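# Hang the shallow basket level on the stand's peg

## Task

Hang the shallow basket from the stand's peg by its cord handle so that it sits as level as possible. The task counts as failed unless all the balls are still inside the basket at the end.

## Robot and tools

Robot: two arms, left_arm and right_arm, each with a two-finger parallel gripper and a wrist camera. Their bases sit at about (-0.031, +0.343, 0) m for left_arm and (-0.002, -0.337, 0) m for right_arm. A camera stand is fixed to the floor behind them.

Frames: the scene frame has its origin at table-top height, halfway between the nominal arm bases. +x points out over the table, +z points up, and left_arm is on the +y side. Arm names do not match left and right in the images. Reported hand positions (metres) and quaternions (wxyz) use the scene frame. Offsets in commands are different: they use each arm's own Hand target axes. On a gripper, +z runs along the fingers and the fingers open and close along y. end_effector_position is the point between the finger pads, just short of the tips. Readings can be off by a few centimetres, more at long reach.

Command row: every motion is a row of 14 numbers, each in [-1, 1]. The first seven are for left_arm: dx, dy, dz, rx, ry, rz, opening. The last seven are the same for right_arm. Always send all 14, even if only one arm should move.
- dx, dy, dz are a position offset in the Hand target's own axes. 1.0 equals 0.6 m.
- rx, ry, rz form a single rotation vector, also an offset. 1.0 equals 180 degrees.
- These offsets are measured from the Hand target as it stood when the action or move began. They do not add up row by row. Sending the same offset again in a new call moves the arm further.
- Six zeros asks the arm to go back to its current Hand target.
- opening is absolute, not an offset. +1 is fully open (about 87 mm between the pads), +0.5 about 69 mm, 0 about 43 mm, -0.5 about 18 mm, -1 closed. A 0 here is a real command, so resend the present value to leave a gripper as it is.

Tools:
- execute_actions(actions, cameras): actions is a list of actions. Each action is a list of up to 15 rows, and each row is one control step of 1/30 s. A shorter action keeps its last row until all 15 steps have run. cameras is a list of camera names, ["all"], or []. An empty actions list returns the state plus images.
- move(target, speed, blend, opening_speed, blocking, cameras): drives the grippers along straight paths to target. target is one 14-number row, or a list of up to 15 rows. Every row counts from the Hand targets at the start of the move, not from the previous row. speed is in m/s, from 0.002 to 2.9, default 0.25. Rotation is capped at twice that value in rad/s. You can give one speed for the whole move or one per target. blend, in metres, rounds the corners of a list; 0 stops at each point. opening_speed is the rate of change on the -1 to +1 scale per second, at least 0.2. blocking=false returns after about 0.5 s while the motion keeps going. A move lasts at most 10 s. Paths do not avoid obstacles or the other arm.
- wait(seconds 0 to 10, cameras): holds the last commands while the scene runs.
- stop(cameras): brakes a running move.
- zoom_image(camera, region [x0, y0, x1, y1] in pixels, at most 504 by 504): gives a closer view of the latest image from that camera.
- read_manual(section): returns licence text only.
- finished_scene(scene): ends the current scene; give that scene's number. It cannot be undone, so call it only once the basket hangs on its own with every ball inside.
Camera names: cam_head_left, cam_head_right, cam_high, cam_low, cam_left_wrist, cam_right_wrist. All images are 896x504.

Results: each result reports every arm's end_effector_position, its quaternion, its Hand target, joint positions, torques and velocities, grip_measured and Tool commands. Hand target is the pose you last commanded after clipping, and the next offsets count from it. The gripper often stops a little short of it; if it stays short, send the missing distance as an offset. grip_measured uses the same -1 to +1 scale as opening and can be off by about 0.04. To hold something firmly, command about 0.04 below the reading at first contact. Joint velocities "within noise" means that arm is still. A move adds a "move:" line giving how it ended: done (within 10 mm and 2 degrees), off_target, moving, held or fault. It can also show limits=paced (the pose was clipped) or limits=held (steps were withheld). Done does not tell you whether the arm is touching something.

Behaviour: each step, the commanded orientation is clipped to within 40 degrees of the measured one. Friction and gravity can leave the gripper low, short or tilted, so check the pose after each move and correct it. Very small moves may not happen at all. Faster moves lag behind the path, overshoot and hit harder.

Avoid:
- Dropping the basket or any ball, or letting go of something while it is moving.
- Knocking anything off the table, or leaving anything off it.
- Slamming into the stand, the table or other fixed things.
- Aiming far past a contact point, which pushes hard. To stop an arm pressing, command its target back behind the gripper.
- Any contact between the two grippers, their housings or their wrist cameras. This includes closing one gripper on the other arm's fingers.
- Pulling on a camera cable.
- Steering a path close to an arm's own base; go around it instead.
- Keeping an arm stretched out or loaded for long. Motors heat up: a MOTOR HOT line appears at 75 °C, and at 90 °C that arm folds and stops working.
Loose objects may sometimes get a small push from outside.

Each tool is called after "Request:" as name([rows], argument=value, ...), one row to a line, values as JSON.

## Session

Request:
execute_actions(actions=[])

Request:
zoom_image(camera="cam_head_left", region=[340, 130, 560, 430])

Request:
zoom_image(camera="cam_head_right", region=[350, 130, 570, 430])

Request:
zoom_image(camera="cam_high", region=[320, 190, 560, 370])

Scene clock: 0.00 s.
left_arm: end_effector_position=(+0.3428, +0.3226, +0.0374) grip_measured=+0.976 end_effector_quat_wxyz=(+0.568, +0.017, +0.822, +0.046) | right_arm: end_effector_position=(+0.3540, -0.3643, +0.0350) grip_measured=+1.000 end_effector_quat_wxyz=(+0.554, +0.062, +0.830, -0.028)
Joint positions: left_arm=[-0.114 1.581 0.334 0.88 -0.197 0.027 0.988] | right_arm=[-0.065 1.491 0.287 0.808 0.068 0.053 1]
Joint velocities: within noise
Joint torques (N m): no reading
Heat: left arm: 31 °C; right arm: 28 °C.
Hand target: left_arm +0.3469, +0.3220, +0.0444; +0.577, +0.016, +0.816, +0.045 | right_arm +0.3556, -0.3644, +0.0374; +0.556, +0.062, +0.828, -0.028
Tool commands: left_gripper/opening=+1.0 right_gripper/opening=+1.0
camera_calibration:
cam_left_wrist: T_world_to_cam=[[0.00166941, -0.996978, -0.0776708, 0.320789], [-0.944467, 0.023951, -0.327733, 0.348417], [0.328602, 0.0739046, -0.941572, 0.0411814], [0, 0, 0, 1]] pos_world=[0.315, 0.308431, 0.177879]
cam_right_wrist: T_world_to_cam=[[-0.128001, -0.991758, -0.00565965, -0.319829], [-0.940893, 0.123236, -0.315489, 0.413176], [0.313586, -0.0350576, -0.948912, 0.0550576], [0, 0, 0, 1]] pos_world=[0.330551, -0.366181, 0.180787]

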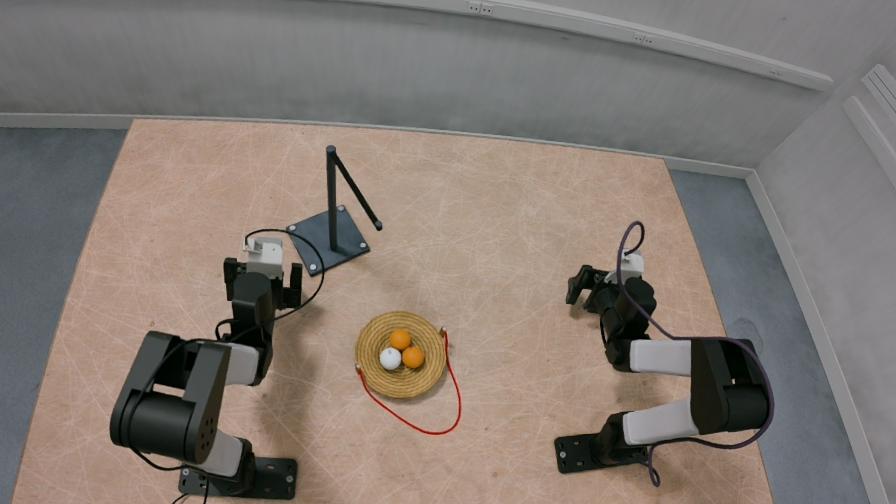

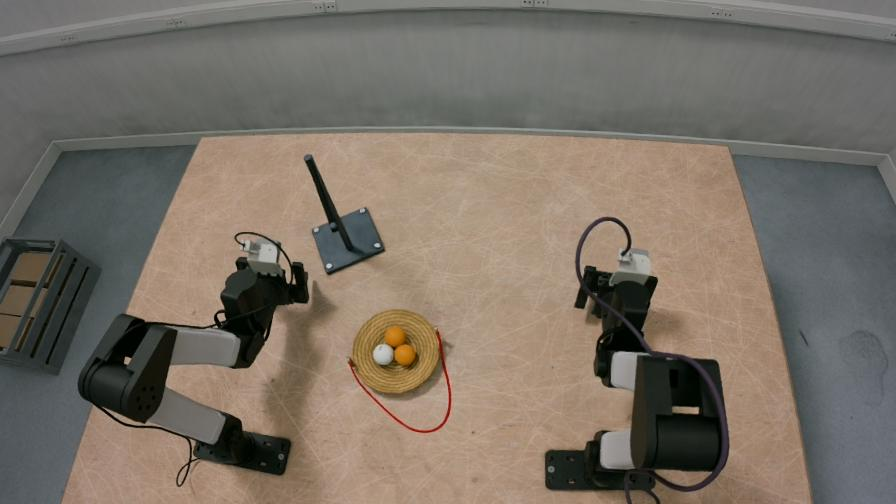

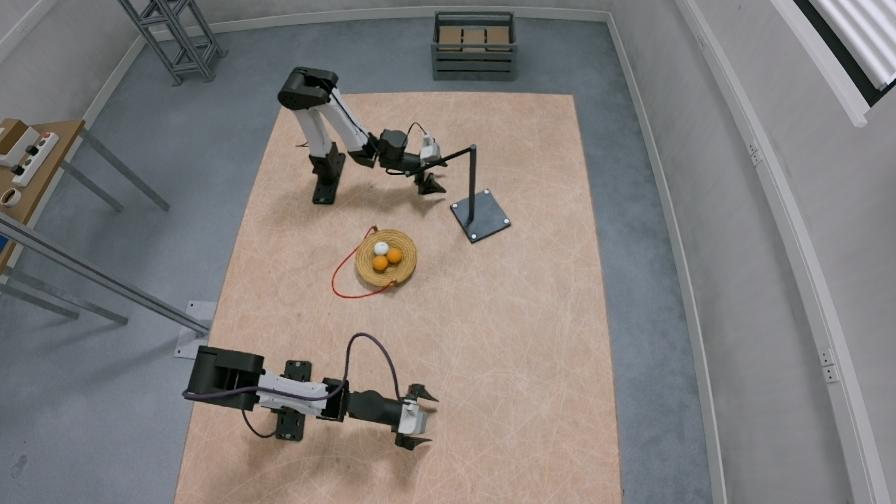

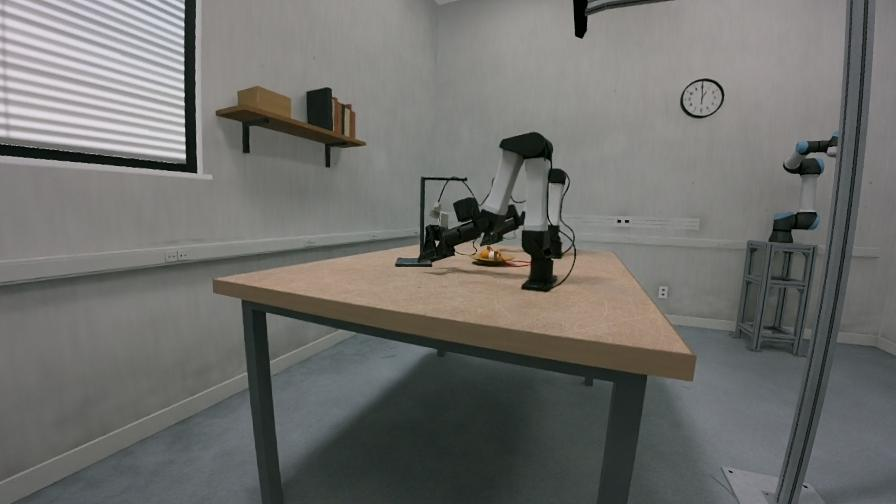

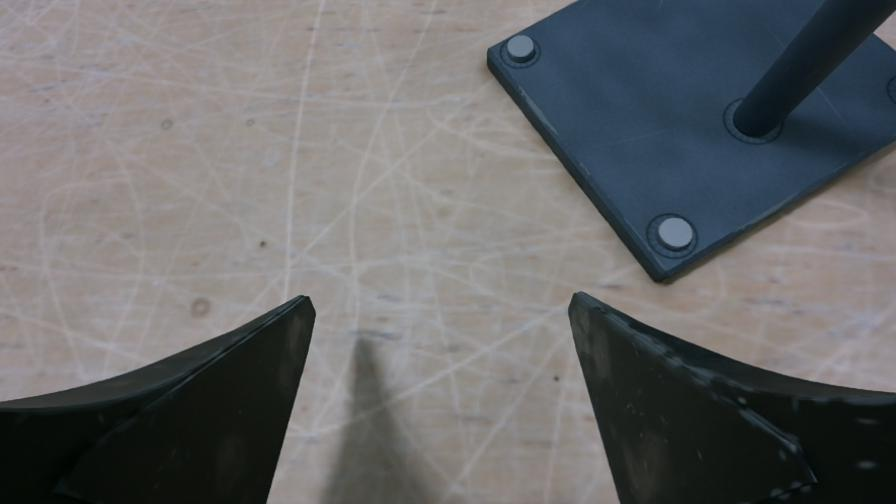

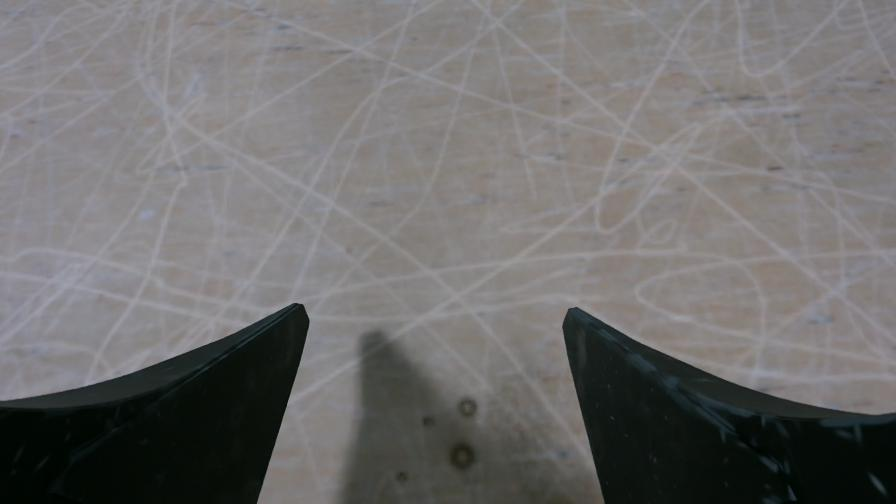

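Scaled by 1.680 from the camera's 896x504 image, which has a finer 1280x720 frame.

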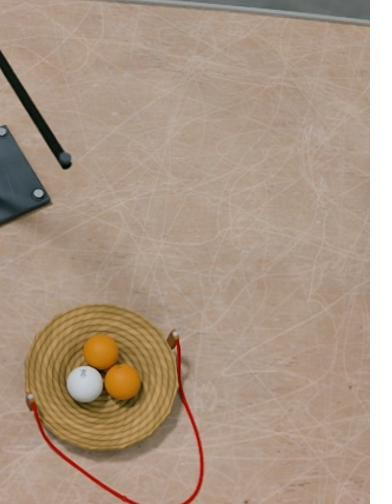

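Scaled by 1.680 from the camera's 896x504 image, which has a finer 1280x720 frame.

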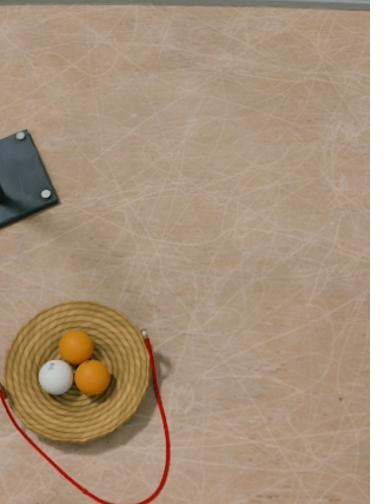

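Scaled by 2.100 from the camera's 896x504 image, which has a finer 1280x720 frame.

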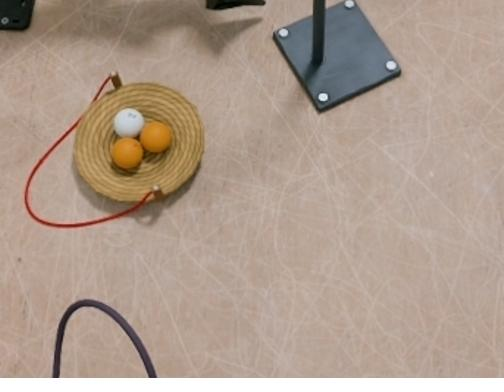

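Request:
move([
  [-0.1358,-0.0427,-0.3098,0.0203,0.3924,-0.0254,0.3,0,0,0,0,0,0,1.0],
  [-0.0157,-0.5087,-0.5278,0.2469,0.3283,0.3016,0.3,0,0,0,0,0,0,1.0],
], blend=[0.04,0], speed=0.28, cameras=["cam_left_wrist"])

Request:
zoom_image(camera="cam_left_wrist", region=[0, 0, 504, 340])

Scene clock: 188.17 s.
left_arm: end_effector_position=(+0.0582, +0.0041, +0.1272) grip_measured=+0.300 end_effector_quat_wxyz=(-0.001, +0.534, +0.845, +0.004) | right_arm: end_effector_position=(+0.3540, -0.3643, +0.0350) grip_measured=+1.000 end_effector_quat_wxyz=(+0.554, +0.062, +0.830, -0.028)
Joint positions: left_arm=[-1.26 2.055 1.931 -1.454 -0.004 -0.169 0.65] | right_arm=[-0.065 1.491 0.287 0.808 0.068 0.053 1]
Joint torques (N m): left_arm=[0.02 -9.22 8.27 0.18 0.1 -0.15] | right_arm=[-0.08 -3.79 5.09 1.82 0.06 0.02]
Heat: left arm: 39 °C; right arm: 34 °C.
Hand target: left_arm +0.0598, -0.0001, +0.1302; +0.000, +0.537, +0.844, +0.000 | right_arm +0.3556, -0.3644, +0.0374; +0.556, +0.062, +0.828, -0.028
Off the commanded pose: left_arm 0.005 m, 1 deg | right_arm 0.003 m, 0 deg.
move: done
camera_calibration:
cam_left_wrist: T_world_to_cam=[[-0.899332, -0.436685, 0.0225434, 0.0482052], [-0.262878, 0.581144, 0.770173, -0.0648485], [-0.349424, 0.686715, -0.637436, 0.240984], [0, 0, 0, 1]] pos_world=[0.110511, -0.106751, 0.20247]
Images, in order (width x height): cam_left_wrist 896x504.

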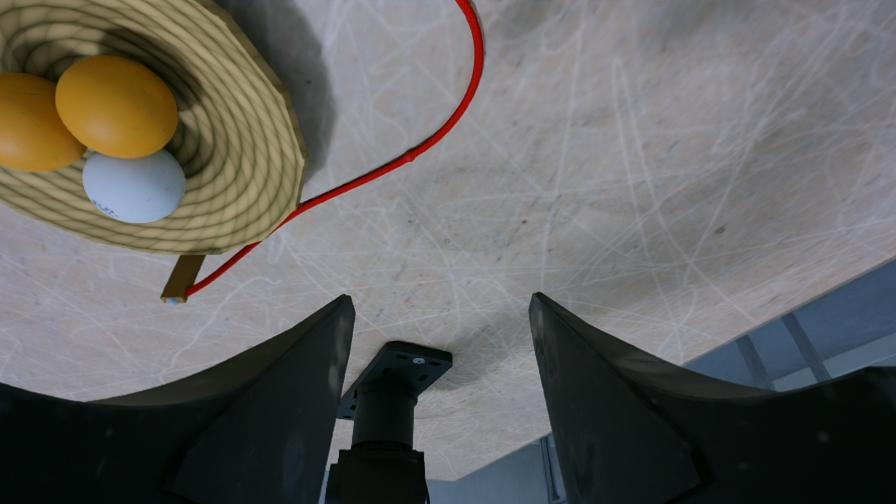

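Scaled by 1.000.

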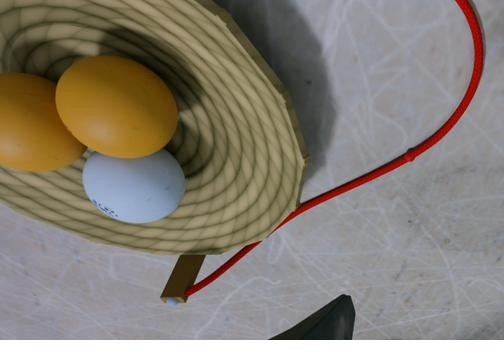

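Request:
move(target=[-0.0538,-0.0343,0.162,0,0,-0.0444,0.0,0,0,0,0,0,0,1.0], speed=0.15, cameras=["cam_left_wrist"])

Scene clock: 216.30 s.
left_arm: end_effector_position=(+0.0575, -0.0359, +0.0385) grip_measured=+0.000 end_effector_quat_wxyz=(+0.001, +0.478, +0.878, +0.001) | right_arm: end_effector_position=(+0.3540, -0.3643, +0.0350) grip_measured=+1.000 end_effector_quat_wxyz=(+0.554, +0.062, +0.830, -0.028)
Joint positions: left_arm=[-1.274 2.218 1.834 -1.187 -0.004 -0.314 0.5] | right_arm=[-0.065 1.491 0.287 0.808 0.068 0.053 1]
Joint torques (N m): left_arm=[-0.72 -10.91 4.92 0.52 0.1 -0.4] | right_arm=[-0.03 -3.74 5.12 1.83 0.05 0.03]
Heat: left arm: 37 °C; right arm: 34 °C.
Hand target: left_arm +0.0548, -0.0380, +0.0330; +0.000, +0.477, +0.879, +0.000 | right_arm +0.3556, -0.3644, +0.0374; +0.556, +0.062, +0.828, -0.028
Off the commanded pose: left_arm 0.007 m, 0 deg | right_arm 0.003 m, 0 deg.
move: done
camera_calibration:
cam_left_wrist: T_world_to_cam=[[-0.835181, -0.549456, 0.023888, 0.0243403], [-0.338205, 0.547358, 0.765517, 0.0297966], [-0.433693, 0.631266, -0.642972, 0.214863], [0, 0, 0, 1]] pos_world=[0.12359, -0.138571, 0.114759]
Images, in order (width x height): cam_left_wrist 896x504.

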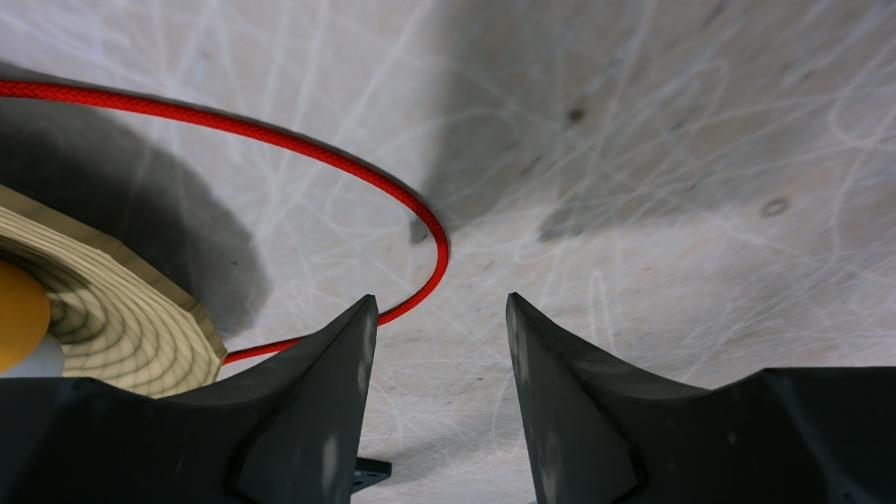

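Request:
move(target=[0.0067,-0.0042,0.0442,0,0,0,0.0,0,0,0,0,0,0,1.0], speed=0.06, cameras=["cam_left_wrist"])

Scene clock: 228.03 s.
left_arm: end_effector_position=(+0.0538, -0.0357, +0.0146) grip_measured=+0.000 end_effector_quat_wxyz=(+0.004, +0.478, +0.878, -0.002) | right_arm: end_effector_position=(+0.3540, -0.3643, +0.0350) grip_measured=+1.000 end_effector_quat_wxyz=(+0.554, +0.062, +0.830, -0.028)
Joint positions: left_arm=[-1.283 2.223 1.748 -1.087 -0.004 -0.322 0.5] | right_arm=[-0.065 1.491 0.287 0.808 0.068 0.053 1]
Joint torques (N m): left_arm=[-0.62 -10.18 4.64 0.47 0.12 -0.35] | right_arm=[-0.05 -3.78 5.11 1.81 0.04 0.02]
Heat: left arm: 35 °C; right arm: 34 °C.
Hand target: left_arm +0.0505, -0.0361, +0.0064; +0.000, +0.477, +0.879, +0.000 | right_arm +0.3556, -0.3644, +0.0374; +0.556, +0.062, +0.828, -0.028
Off the commanded pose: left_arm 0.009 m, 1 deg | right_arm 0.003 m, 0 deg.
move: done
camera_calibration:
cam_left_wrist: T_world_to_cam=[[-0.835025, -0.549568, 0.0266218, 0.0218424], [-0.340042, 0.553496, 0.760272, 0.047147], [-0.432556, 0.625794, -0.649059, 0.197474], [0, 0, 0, 1]] pos_world=[0.119689, -0.13767, 0.0917463]
Images, in order (width x height): cam_left_wrist 896x504.

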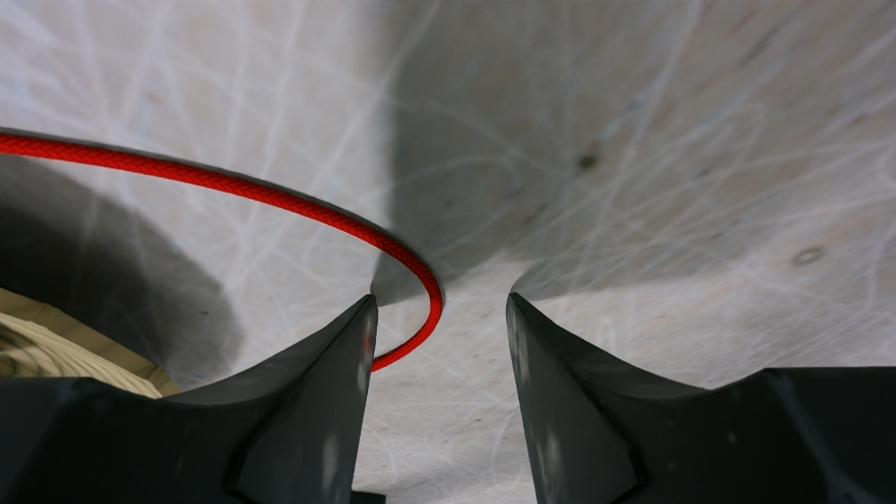

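Request:
move([
  [0.0033,0,0.0105,0,0,0,0.0,0,0,0,0,0,0,1.0],
  [0.0033,0,0.0105,0,0,0,-1.0,0,0,0,0,0,0,1.0],
], speed=0.04, opening_speed=1.0, cameras=["cam_left_wrist"])

Scene clock: 242.07 s.
left_arm: end_effector_position=(+0.0545, -0.0351, +0.0121) grip_measured=-0.921 end_effector_quat_wxyz=(+0.006, +0.477, +0.879, +0.000) | right_arm: end_effector_position=(+0.3540, -0.3643, +0.0350) grip_measured=+1.000 end_effector_quat_wxyz=(+0.554, +0.062, +0.830, -0.028)
Joint positions: left_arm=[-1.283 2.223 1.738 -1.077 -0.009 -0.324 0.039] | right_arm=[-0.065 1.491 0.287 0.808 0.068 0.053 1]
Joint torques (N m): left_arm=[-0.8 -10.37 3.29 0.58 0.16 -0.32] | right_arm=[-0.03 -3.78 5.11 1.82 0.05 0.02]
Heat: left arm: 35 °C; right arm: 35 °C.
Hand target: left_arm +0.0494, -0.0344, +0.0001; +0.000, +0.477, +0.879, +0.000 | right_arm +0.3556, -0.3644, +0.0374; +0.556, +0.062, +0.828, -0.028
Off the commanded pose: left_arm 0.013 m, 1 deg | right_arm 0.003 m, 0 deg.
move: off_target (left_arm); target 2's new opening was sent with left_arm's hand 0.013 m and 1 deg from that target
camera_calibration:
cam_left_wrist: T_world_to_cam=[[-0.834282, -0.550908, 0.0217747, 0.0228044], [-0.345012, 0.552469, 0.758778, 0.0491676], [-0.430047, 0.625522, -0.650985, 0.195786], [0, 0, 0, 1]] pos_world=[0.120186, -0.137069, 0.08965]
Images, in order (width x height): cam_left_wrist 896x504.

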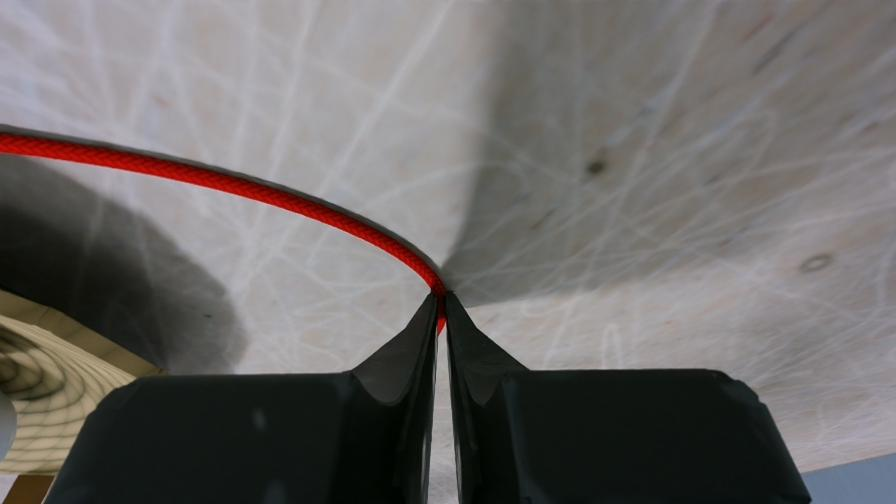

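Request:
move([
  [0.002,0.102,-0.1667,0,0,0,-1.0,0,0,0,0,0,0,1.0],
  [-0.0077,0.2547,-0.3667,0,-0.139,0,-1.0,0,0,0,0,0,0,1.0],
  [-0.0013,0.2847,-0.5,0,-0.211,0,-1.0,0,0,0,0,0,0,1.0],
], speed=[0.15,0.15,0.08], blend=[0.03,0.02,0], cameras=["cam_left_wrist","cam_high","cam_low","cam_head_left"])

Request:
zoom_image(camera="cam_high", region=[320, 190, 480, 310])

Scene clock: 391.40 s.
left_arm: end_effector_position=(+0.1936, +0.0566, +0.2790) grip_measured=-0.922 end_effector_quat_wxyz=(+0.260, +0.452, +0.841, -0.141) | right_arm: end_effector_position=(+0.3540, -0.3643, +0.0350) grip_measured=+1.000 end_effector_quat_wxyz=(+0.554, +0.062, +0.830, -0.028)
Joint positions: left_arm=[-0.852 1.657 1.967 -1.282 0.057 0.08 0.039] | right_arm=[-0.065 1.491 0.287 0.808 0.068 0.053 1]
Joint torques (N m): left_arm=[0.38 -9.76 8.47 1.27 0.2 -0.13] | right_arm=[-0.05 -3.75 5.07 1.81 0.05 0.01]
Heat: left arm: 40 °C; right arm: 36 °C.
Hand target: left_arm +0.1931, +0.0582, +0.3001; +0.286, +0.451, +0.831, -0.155 | right_arm +0.3556, -0.3644, +0.0374; +0.556, +0.062, +0.828, -0.028
Off the commanded pose: left_arm 0.021 m, 4 deg | right_arm 0.003 m, 0 deg.
move: off_target (left_arm)
camera_calibration:
cam_left_wrist: T_world_to_cam=[[-0.838498, -0.544096, 0.0296656, 0.181793], [-0.517626, 0.81235, 0.268609, -0.000498412], [-0.170248, 0.209872, -0.962792, 0.432091], [0, 0, 0, 1]] pos_world=[0.225737, 0.00863364, 0.410755]
Images, in order (width x height): cam_head_left 896x504, cam_high 896x504, cam_low 896x504, cam_left_wrist 896x504.

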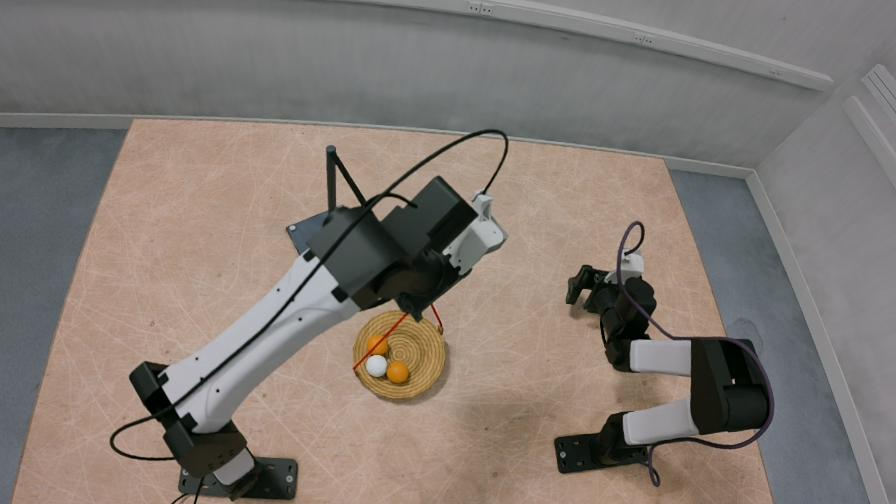

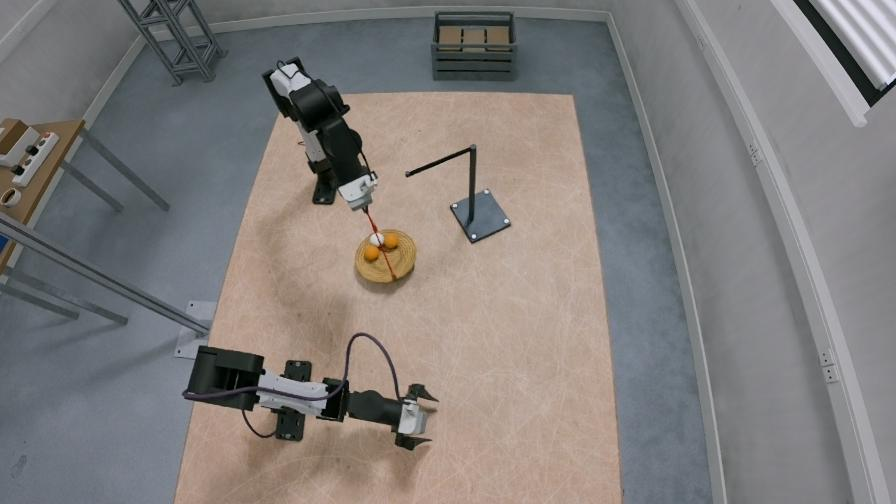

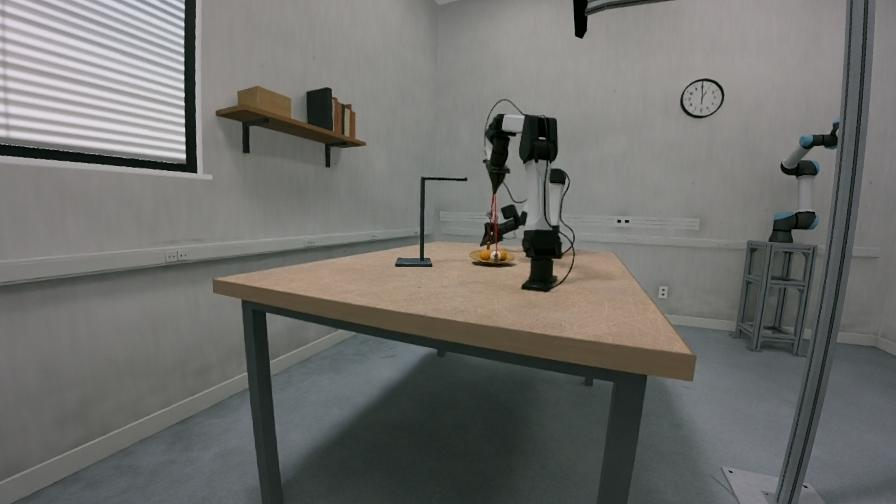

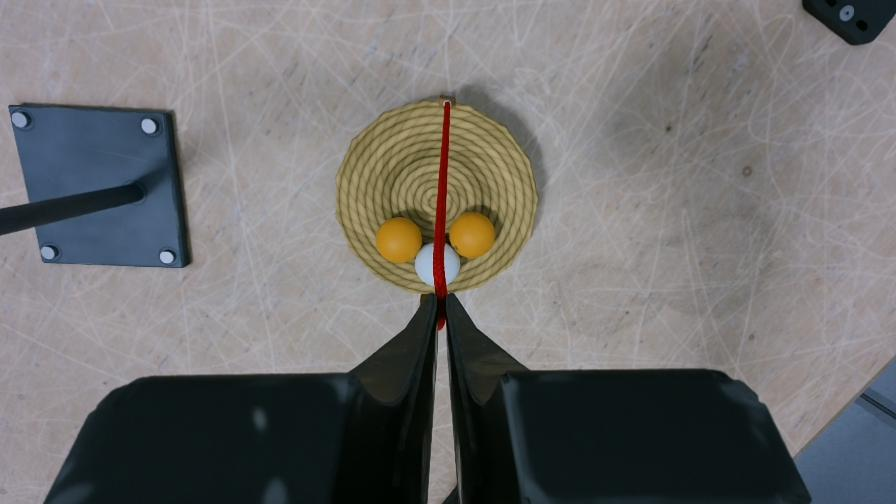

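Scaled by 3.150 from the camera's 896x504 image, which has a finer 1280x720 frame.

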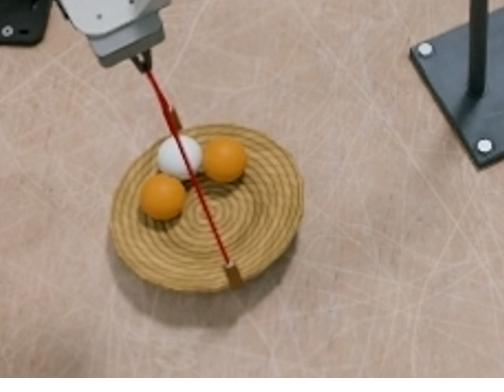

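Request:
move(target=[-0.0564, 0, -0.0722, 0, 0, 0, -1, 0, 0, 0, 0, 0, 0, 1], speed=0.06, cameras=["cam_high", "cam_left_wrist", "cam_head_left", "cam_head_right"])

Scene clock: 485.20 s.
left_arm: end_effector_position=(+0.1897, +0.0611, +0.3479) grip_measured=-0.922 end_effector_quat_wxyz=(+0.287, +0.449, +0.832, -0.153) | right_arm: end_effector_position=(+0.3540, -0.3643, +0.0350) grip_measured=+1.000 end_effector_quat_wxyz=(+0.554, +0.062, +0.830, -0.028)
Joint positions: left_arm=[-0.852 1.82 2.502 -1.591 0.059 0.08 0.039] | right_arm=[-0.065 1.491 0.287 0.808 0.068 0.053 1]
Joint torques (N m): left_arm=[0.34 -6.45 6.63 1.39 0.2 -0.19] | right_arm=[-0.09 -3.78 5.11 1.8 0.04 0.01]
Heat: left arm: 38 °C; right arm: 36 °C.
Hand target: left_arm +0.1931, +0.0583, +0.3551; +0.286, +0.451, +0.831, -0.155 | right_arm +0.3556, -0.3644, +0.0374; +0.556, +0.062, +0.828, -0.028
Off the commanded pose: left_arm 0.008 m, 0 deg | right_arm 0.003 m, 0 deg.
joint read past its limit (left arm) — joint 4 (wrist pitch), lower limit.
joint sent to its limit (left arm) — joint 4 (wrist pitch), lower limit. The joint targets still meet the commanded pose.
move: done
camera_calibration:
cam_left_wrist: T_world_to_cam=[[-0.840113, -0.541895, 0.0236685, 0.181126], [-0.526026, 0.824602, 0.208156, -0.00280861], [-0.132316, 0.162424, -0.977809, 0.497847], [0, 0, 0, 1]] pos_world=[0.216562, 0.0196049, 0.483097]
Images, in order (width x height): cam_head_left 896x504, cam_head_right 896x504, cam_high 896x504, cam_left_wrist 896x504.

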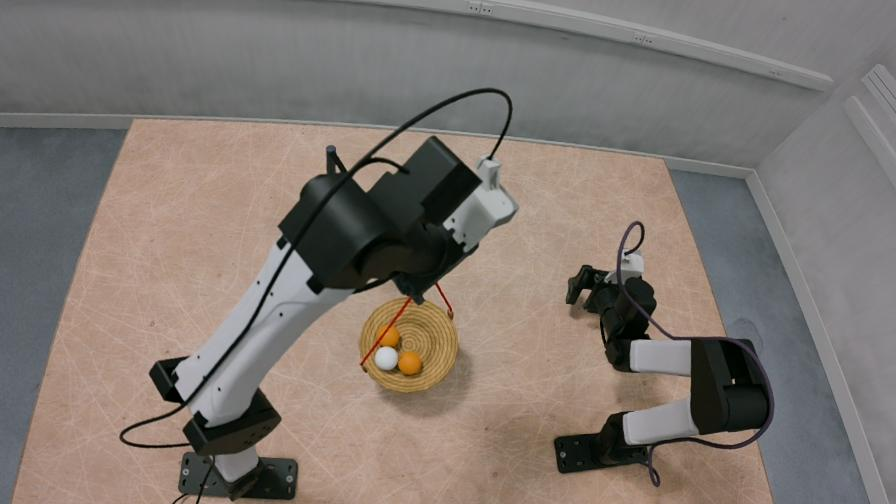

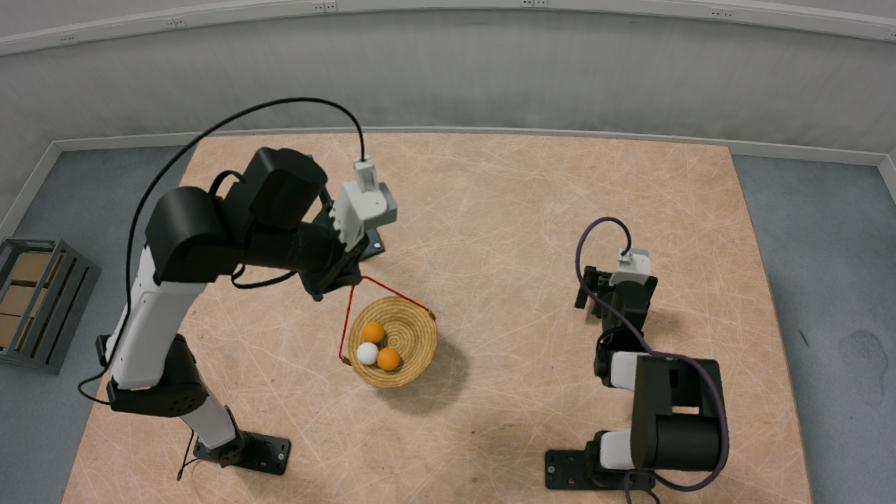

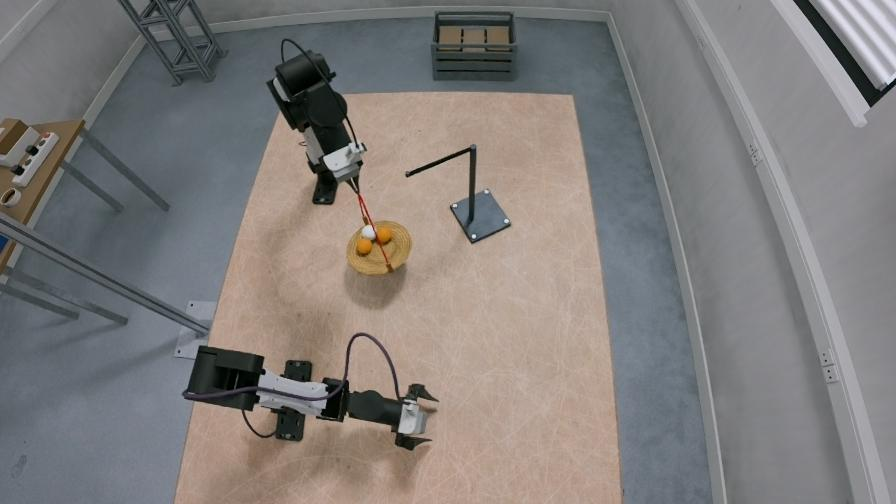

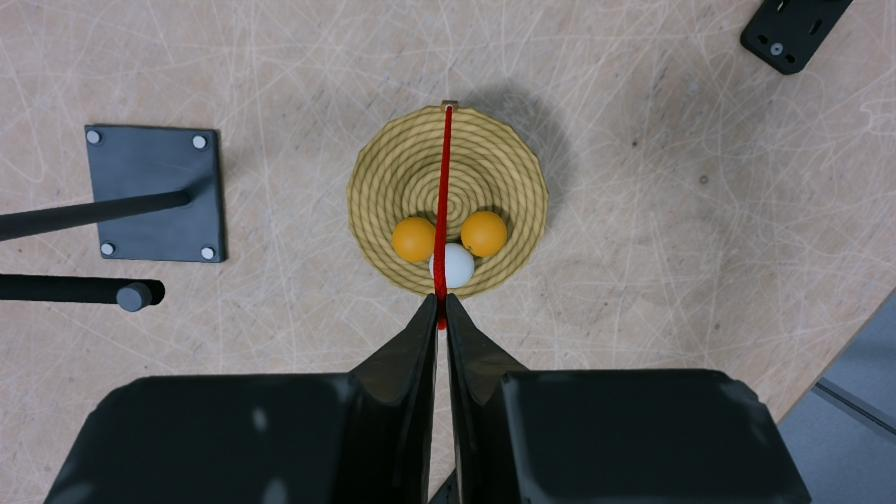

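Request:
zoom_image(camera="cam_left_wrist", region=[60, 240, 240, 340])

Request:
zoom_image(camera="cam_high", region=[320, 130, 500, 290])

Scaled by 2.800 from the camera's 896x504 image, which has a finer 1280x720 frame.

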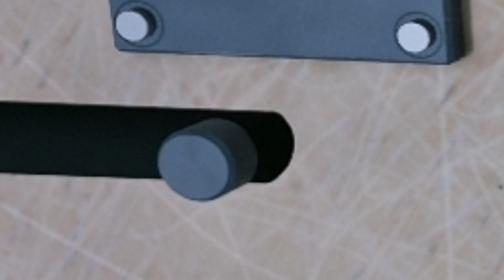

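Scaled by 2.800 from the camera's 896x504 image, which has a finer 1280x720 frame.

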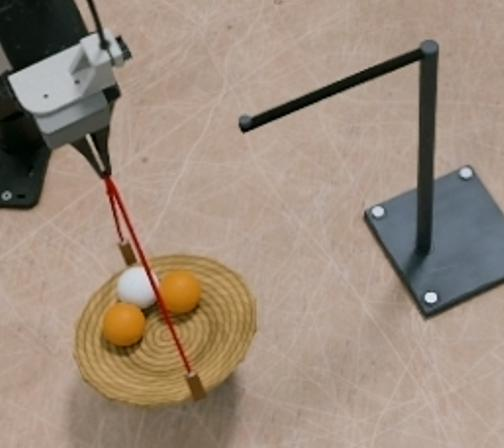

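Request:
move(target=[0.0034, 0.1215, -0.0214, 0.0103, -0.0333, 0.0131, -1, 0, 0, 0, 0, 0, 0, 1], speed=0.06, cameras=["cam_left_wrist", "cam_high", "cam_low"])

Scene clock: 553.10 s.
left_arm: end_effector_position=(+0.2435, +0.1109, +0.3518) grip_measured=-0.922 end_effector_quat_wxyz=(+0.300, +0.461, +0.816, -0.179) | right_arm: end_effector_position=(+0.3540, -0.3643, +0.0350) grip_measured=+1.000 end_effector_quat_wxyz=(+0.554, +0.062, +0.830, -0.028)
Joint positions: left_arm=[-0.563 1.82 2.502 -1.592 0.29 0.328 0.039] | right_arm=[-0.065 1.491 0.287 0.808 0.068 0.053 1]
Joint torques (N m): left_arm=[0.14 -6.61 7.47 1.52 0.37 -0.17] | right_arm=[-0.03 -3.78 5.09 1.79 0.06 0.01]
Heat: left arm: 36 °C; right arm: 37 °C.
Hand target: left_arm +0.2490, +0.1060, +0.3640; +0.325, +0.464, +0.803, -0.186 | right_arm +0.3556, -0.3644, +0.0374; +0.556, +0.062, +0.828, -0.028
Off the commanded pose: left_arm 0.014 m, 3 deg | right_arm 0.003 m, 0 deg.
joint read past its limit (left arm) — joint 4 (wrist pitch), lower limit.
move: off_target (left_arm)
camera_calibration:
cam_left_wrist: T_world_to_cam=[[-0.864235, -0.501357, 0.0417039, 0.24833], [-0.489593, 0.857229, 0.159553, -0.0118056], [-0.115743, 0.117474, -0.986308, 0.504604], [0, 0, 0, 1]] pos_world=[0.26724, 0.0753445, 0.489222]
Images, in order (width x height): cam_high 896x504, cam_low 896x504, cam_left_wrist 896x504.

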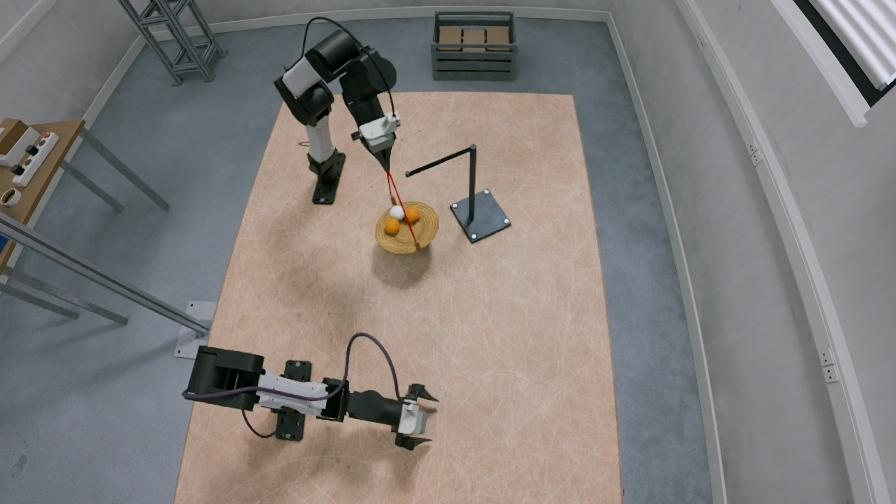

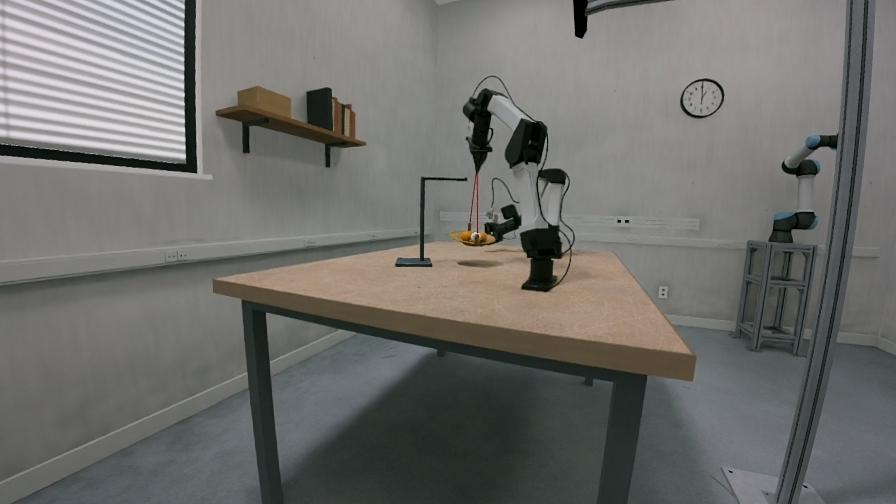

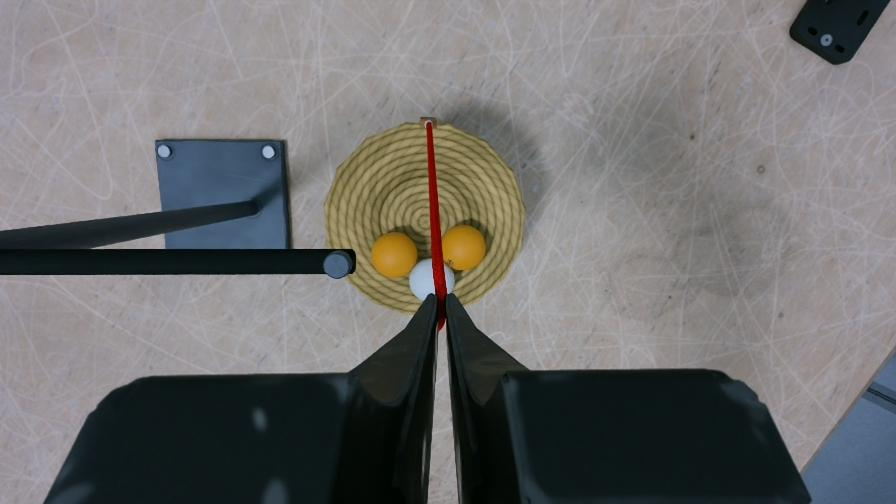

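Request:
zoom_image(camera="cam_left_wrist", region=[240, 130, 400, 300])

Request:
zoom_image(camera="cam_high", region=[350, 120, 510, 270])

Request:
zoom_image(camera="cam_low", region=[390, 150, 540, 280])

Scaled by 2.965 from the camera's 896x504 image, which has a finer 1280x720 frame.

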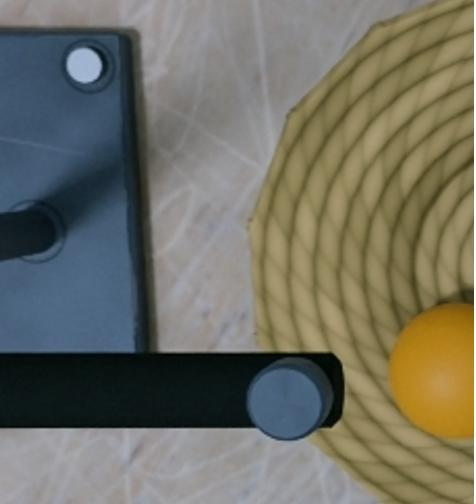

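Scaled by 3.150 from the camera's 896x504 image, which has a finer 1280x720 frame.

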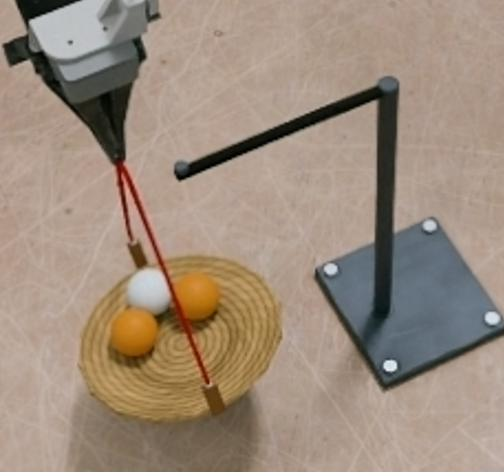

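Scaled by 3.360 from the camera's 896x504 image, which has a finer 1280x720 frame.

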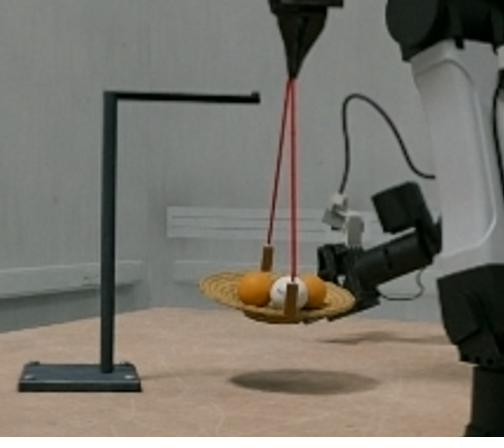

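Request:
move(target=[-0.014, 0.0133, 0.0137, 0, 0, 0, -1, 0, 0, 0, 0, 0, 0, 1], speed=0.05, cameras=["cam_left_wrist", "cam_head_right"])

Scene clock: 643.13 s.
left_arm: end_effector_position=(+0.2587, +0.1018, +0.3550) grip_measured=-0.922 end_effector_quat_wxyz=(+0.313, +0.460, +0.811, -0.182) | right_arm: end_effector_position=(+0.3540, -0.3643, +0.0350) grip_measured=+1.000 end_effector_quat_wxyz=(+0.554, +0.062, +0.830, -0.028)
Joint positions: left_arm=[-0.558 1.889 2.601 -1.593 0.296 0.331 0.039] | right_arm=[-0.065 1.491 0.287 0.808 0.068 0.053 1]
Joint torques (N m): left_arm=[0.36 -6.89 6.75 1.43 0.35 -0.19] | right_arm=[-0.06 -3.84 5.12 1.82 0.05 0.02]
Heat: left arm: 37 °C; right arm: 37 °C.
Hand target: left_arm +0.2618, +0.0997, +0.3638; +0.325, +0.464, +0.803, -0.186 | right_arm +0.3556, -0.3644, +0.0374; +0.556, +0.062, +0.828, -0.028
Off the commanded pose: left_arm 0.010 m, 2 deg | right_arm 0.003 m, 0 deg.
joint read past its limit (left arm) — joint 4 (wrist pitch), lower limit.
joint sent to its limit (left arm) — joint 4 (wrist pitch), lower limit. The joint targets still meet the commanded pose.
move: done
camera_calibration:
cam_left_wrist: T_world_to_cam=[[-0.865568, -0.499791, 0.0316243, 0.260421], [-0.49209, 0.860552, 0.131519, 0.0132195], [-0.0929464, 0.0982766, -0.990809, 0.508252], [0, 0, 0, 1]] pos_world=[0.279157, 0.0688305, 0.493607]
Images, in order (width x height): cam_head_right 896x504, cam_left_wrist 896x504.

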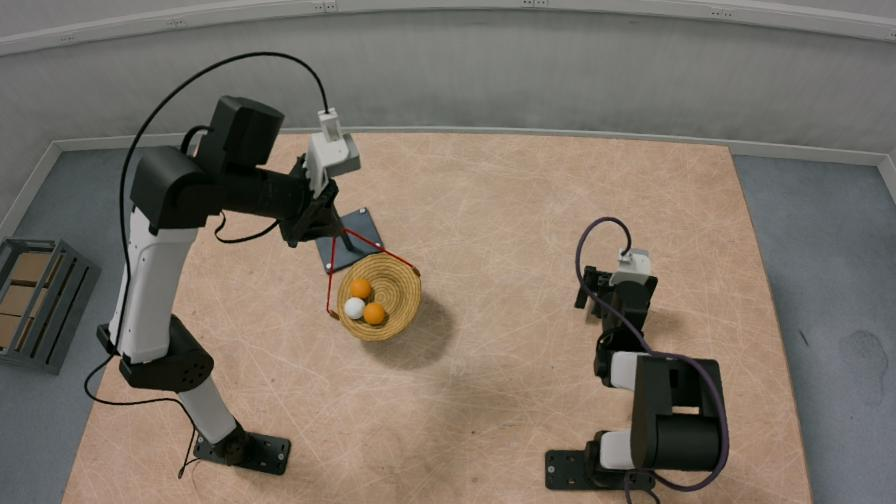

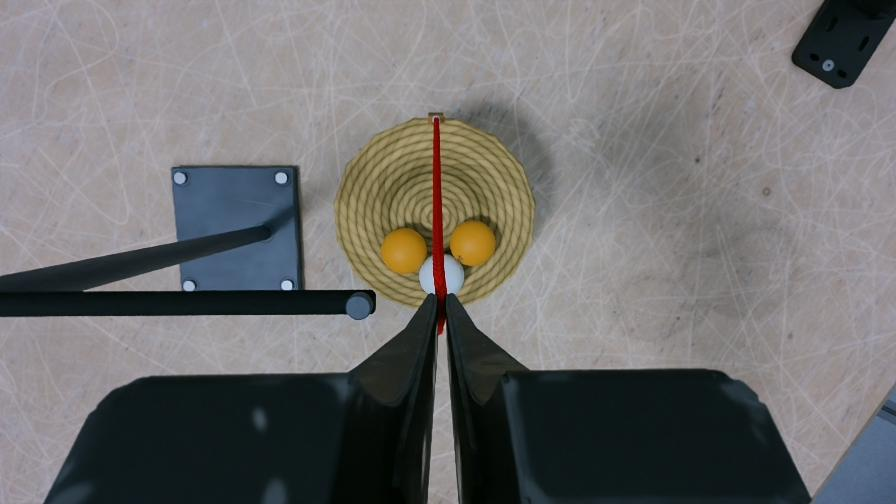

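Request:
move(target=[0, 0.0322, -0.009, 0, 0, 0, -1, 0, 0, 0, 0, 0, 0, 1], speed=0.05, cameras=["cam_left_wrist"])

Scene clock: 663.60 s.
left_arm: end_effector_position=(+0.2733, +0.1155, +0.3591) grip_measured=-0.922 end_effector_quat_wxyz=(+0.326, +0.455, +0.808, -0.183) | right_arm: end_effector_position=(+0.3540, -0.3643, +0.0350) grip_measured=+1.000 end_effector_quat_wxyz=(+0.554, +0.062, +0.830, -0.028)
Joint positions: left_arm=[-0.492 1.901 2.627 -1.594 0.336 0.373 0.039] | right_arm=[-0.065 1.491 0.287 0.808 0.068 0.053 1]
Joint torques (N m): left_arm=[0.17 -6.95 6.65 1.47 0.34 -0.16] | right_arm=[-0.08 -3.81 5.09 1.81 0.05 0.02]
Heat: left arm: 37 °C; right arm: 37 °C.
Hand target: left_arm +0.2766, +0.1127, +0.3678; +0.325, +0.464, +0.803, -0.186 | right_arm +0.3556, -0.3644, +0.0374; +0.556, +0.062, +0.828, -0.028
Off the commanded pose: left_arm 0.010 m, 1 deg | right_arm 0.003 m, 0 deg.
joint read past its limit (left arm) — joint 4 (wrist pitch), lower limit.
joint sent to its limit (left arm) — joint 4 (wrist pitch), lower limit. The joint targets still meet the commanded pose.
move: done
camera_calibration:
cam_left_wrist: T_world_to_cam=[[-0.861299, -0.507543, 0.0237344, 0.282415], [-0.50265, 0.857956, 0.106091, 0.0203393], [-0.0742088, 0.0794459, -0.994073, 0.510579], [0, 0, 0, 1]] pos_world=[0.291356, 0.085324, 0.498692]
Images, in order (width x height): cam_left_wrist 896x504.

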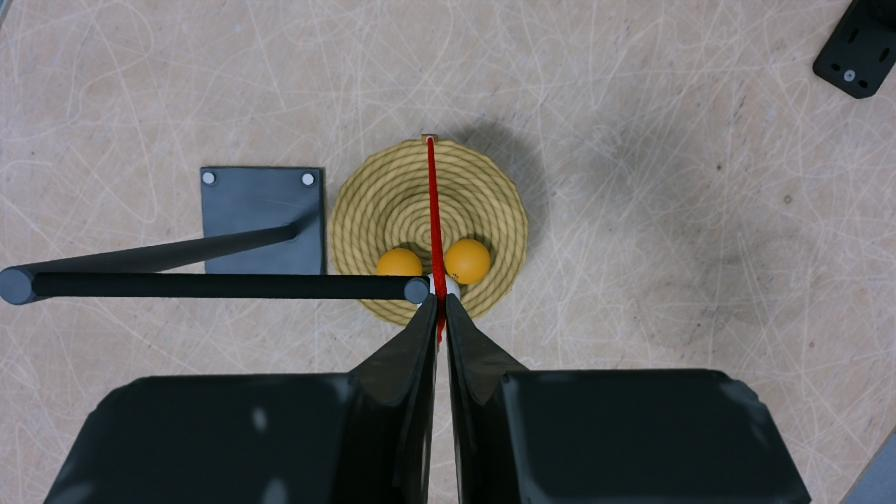

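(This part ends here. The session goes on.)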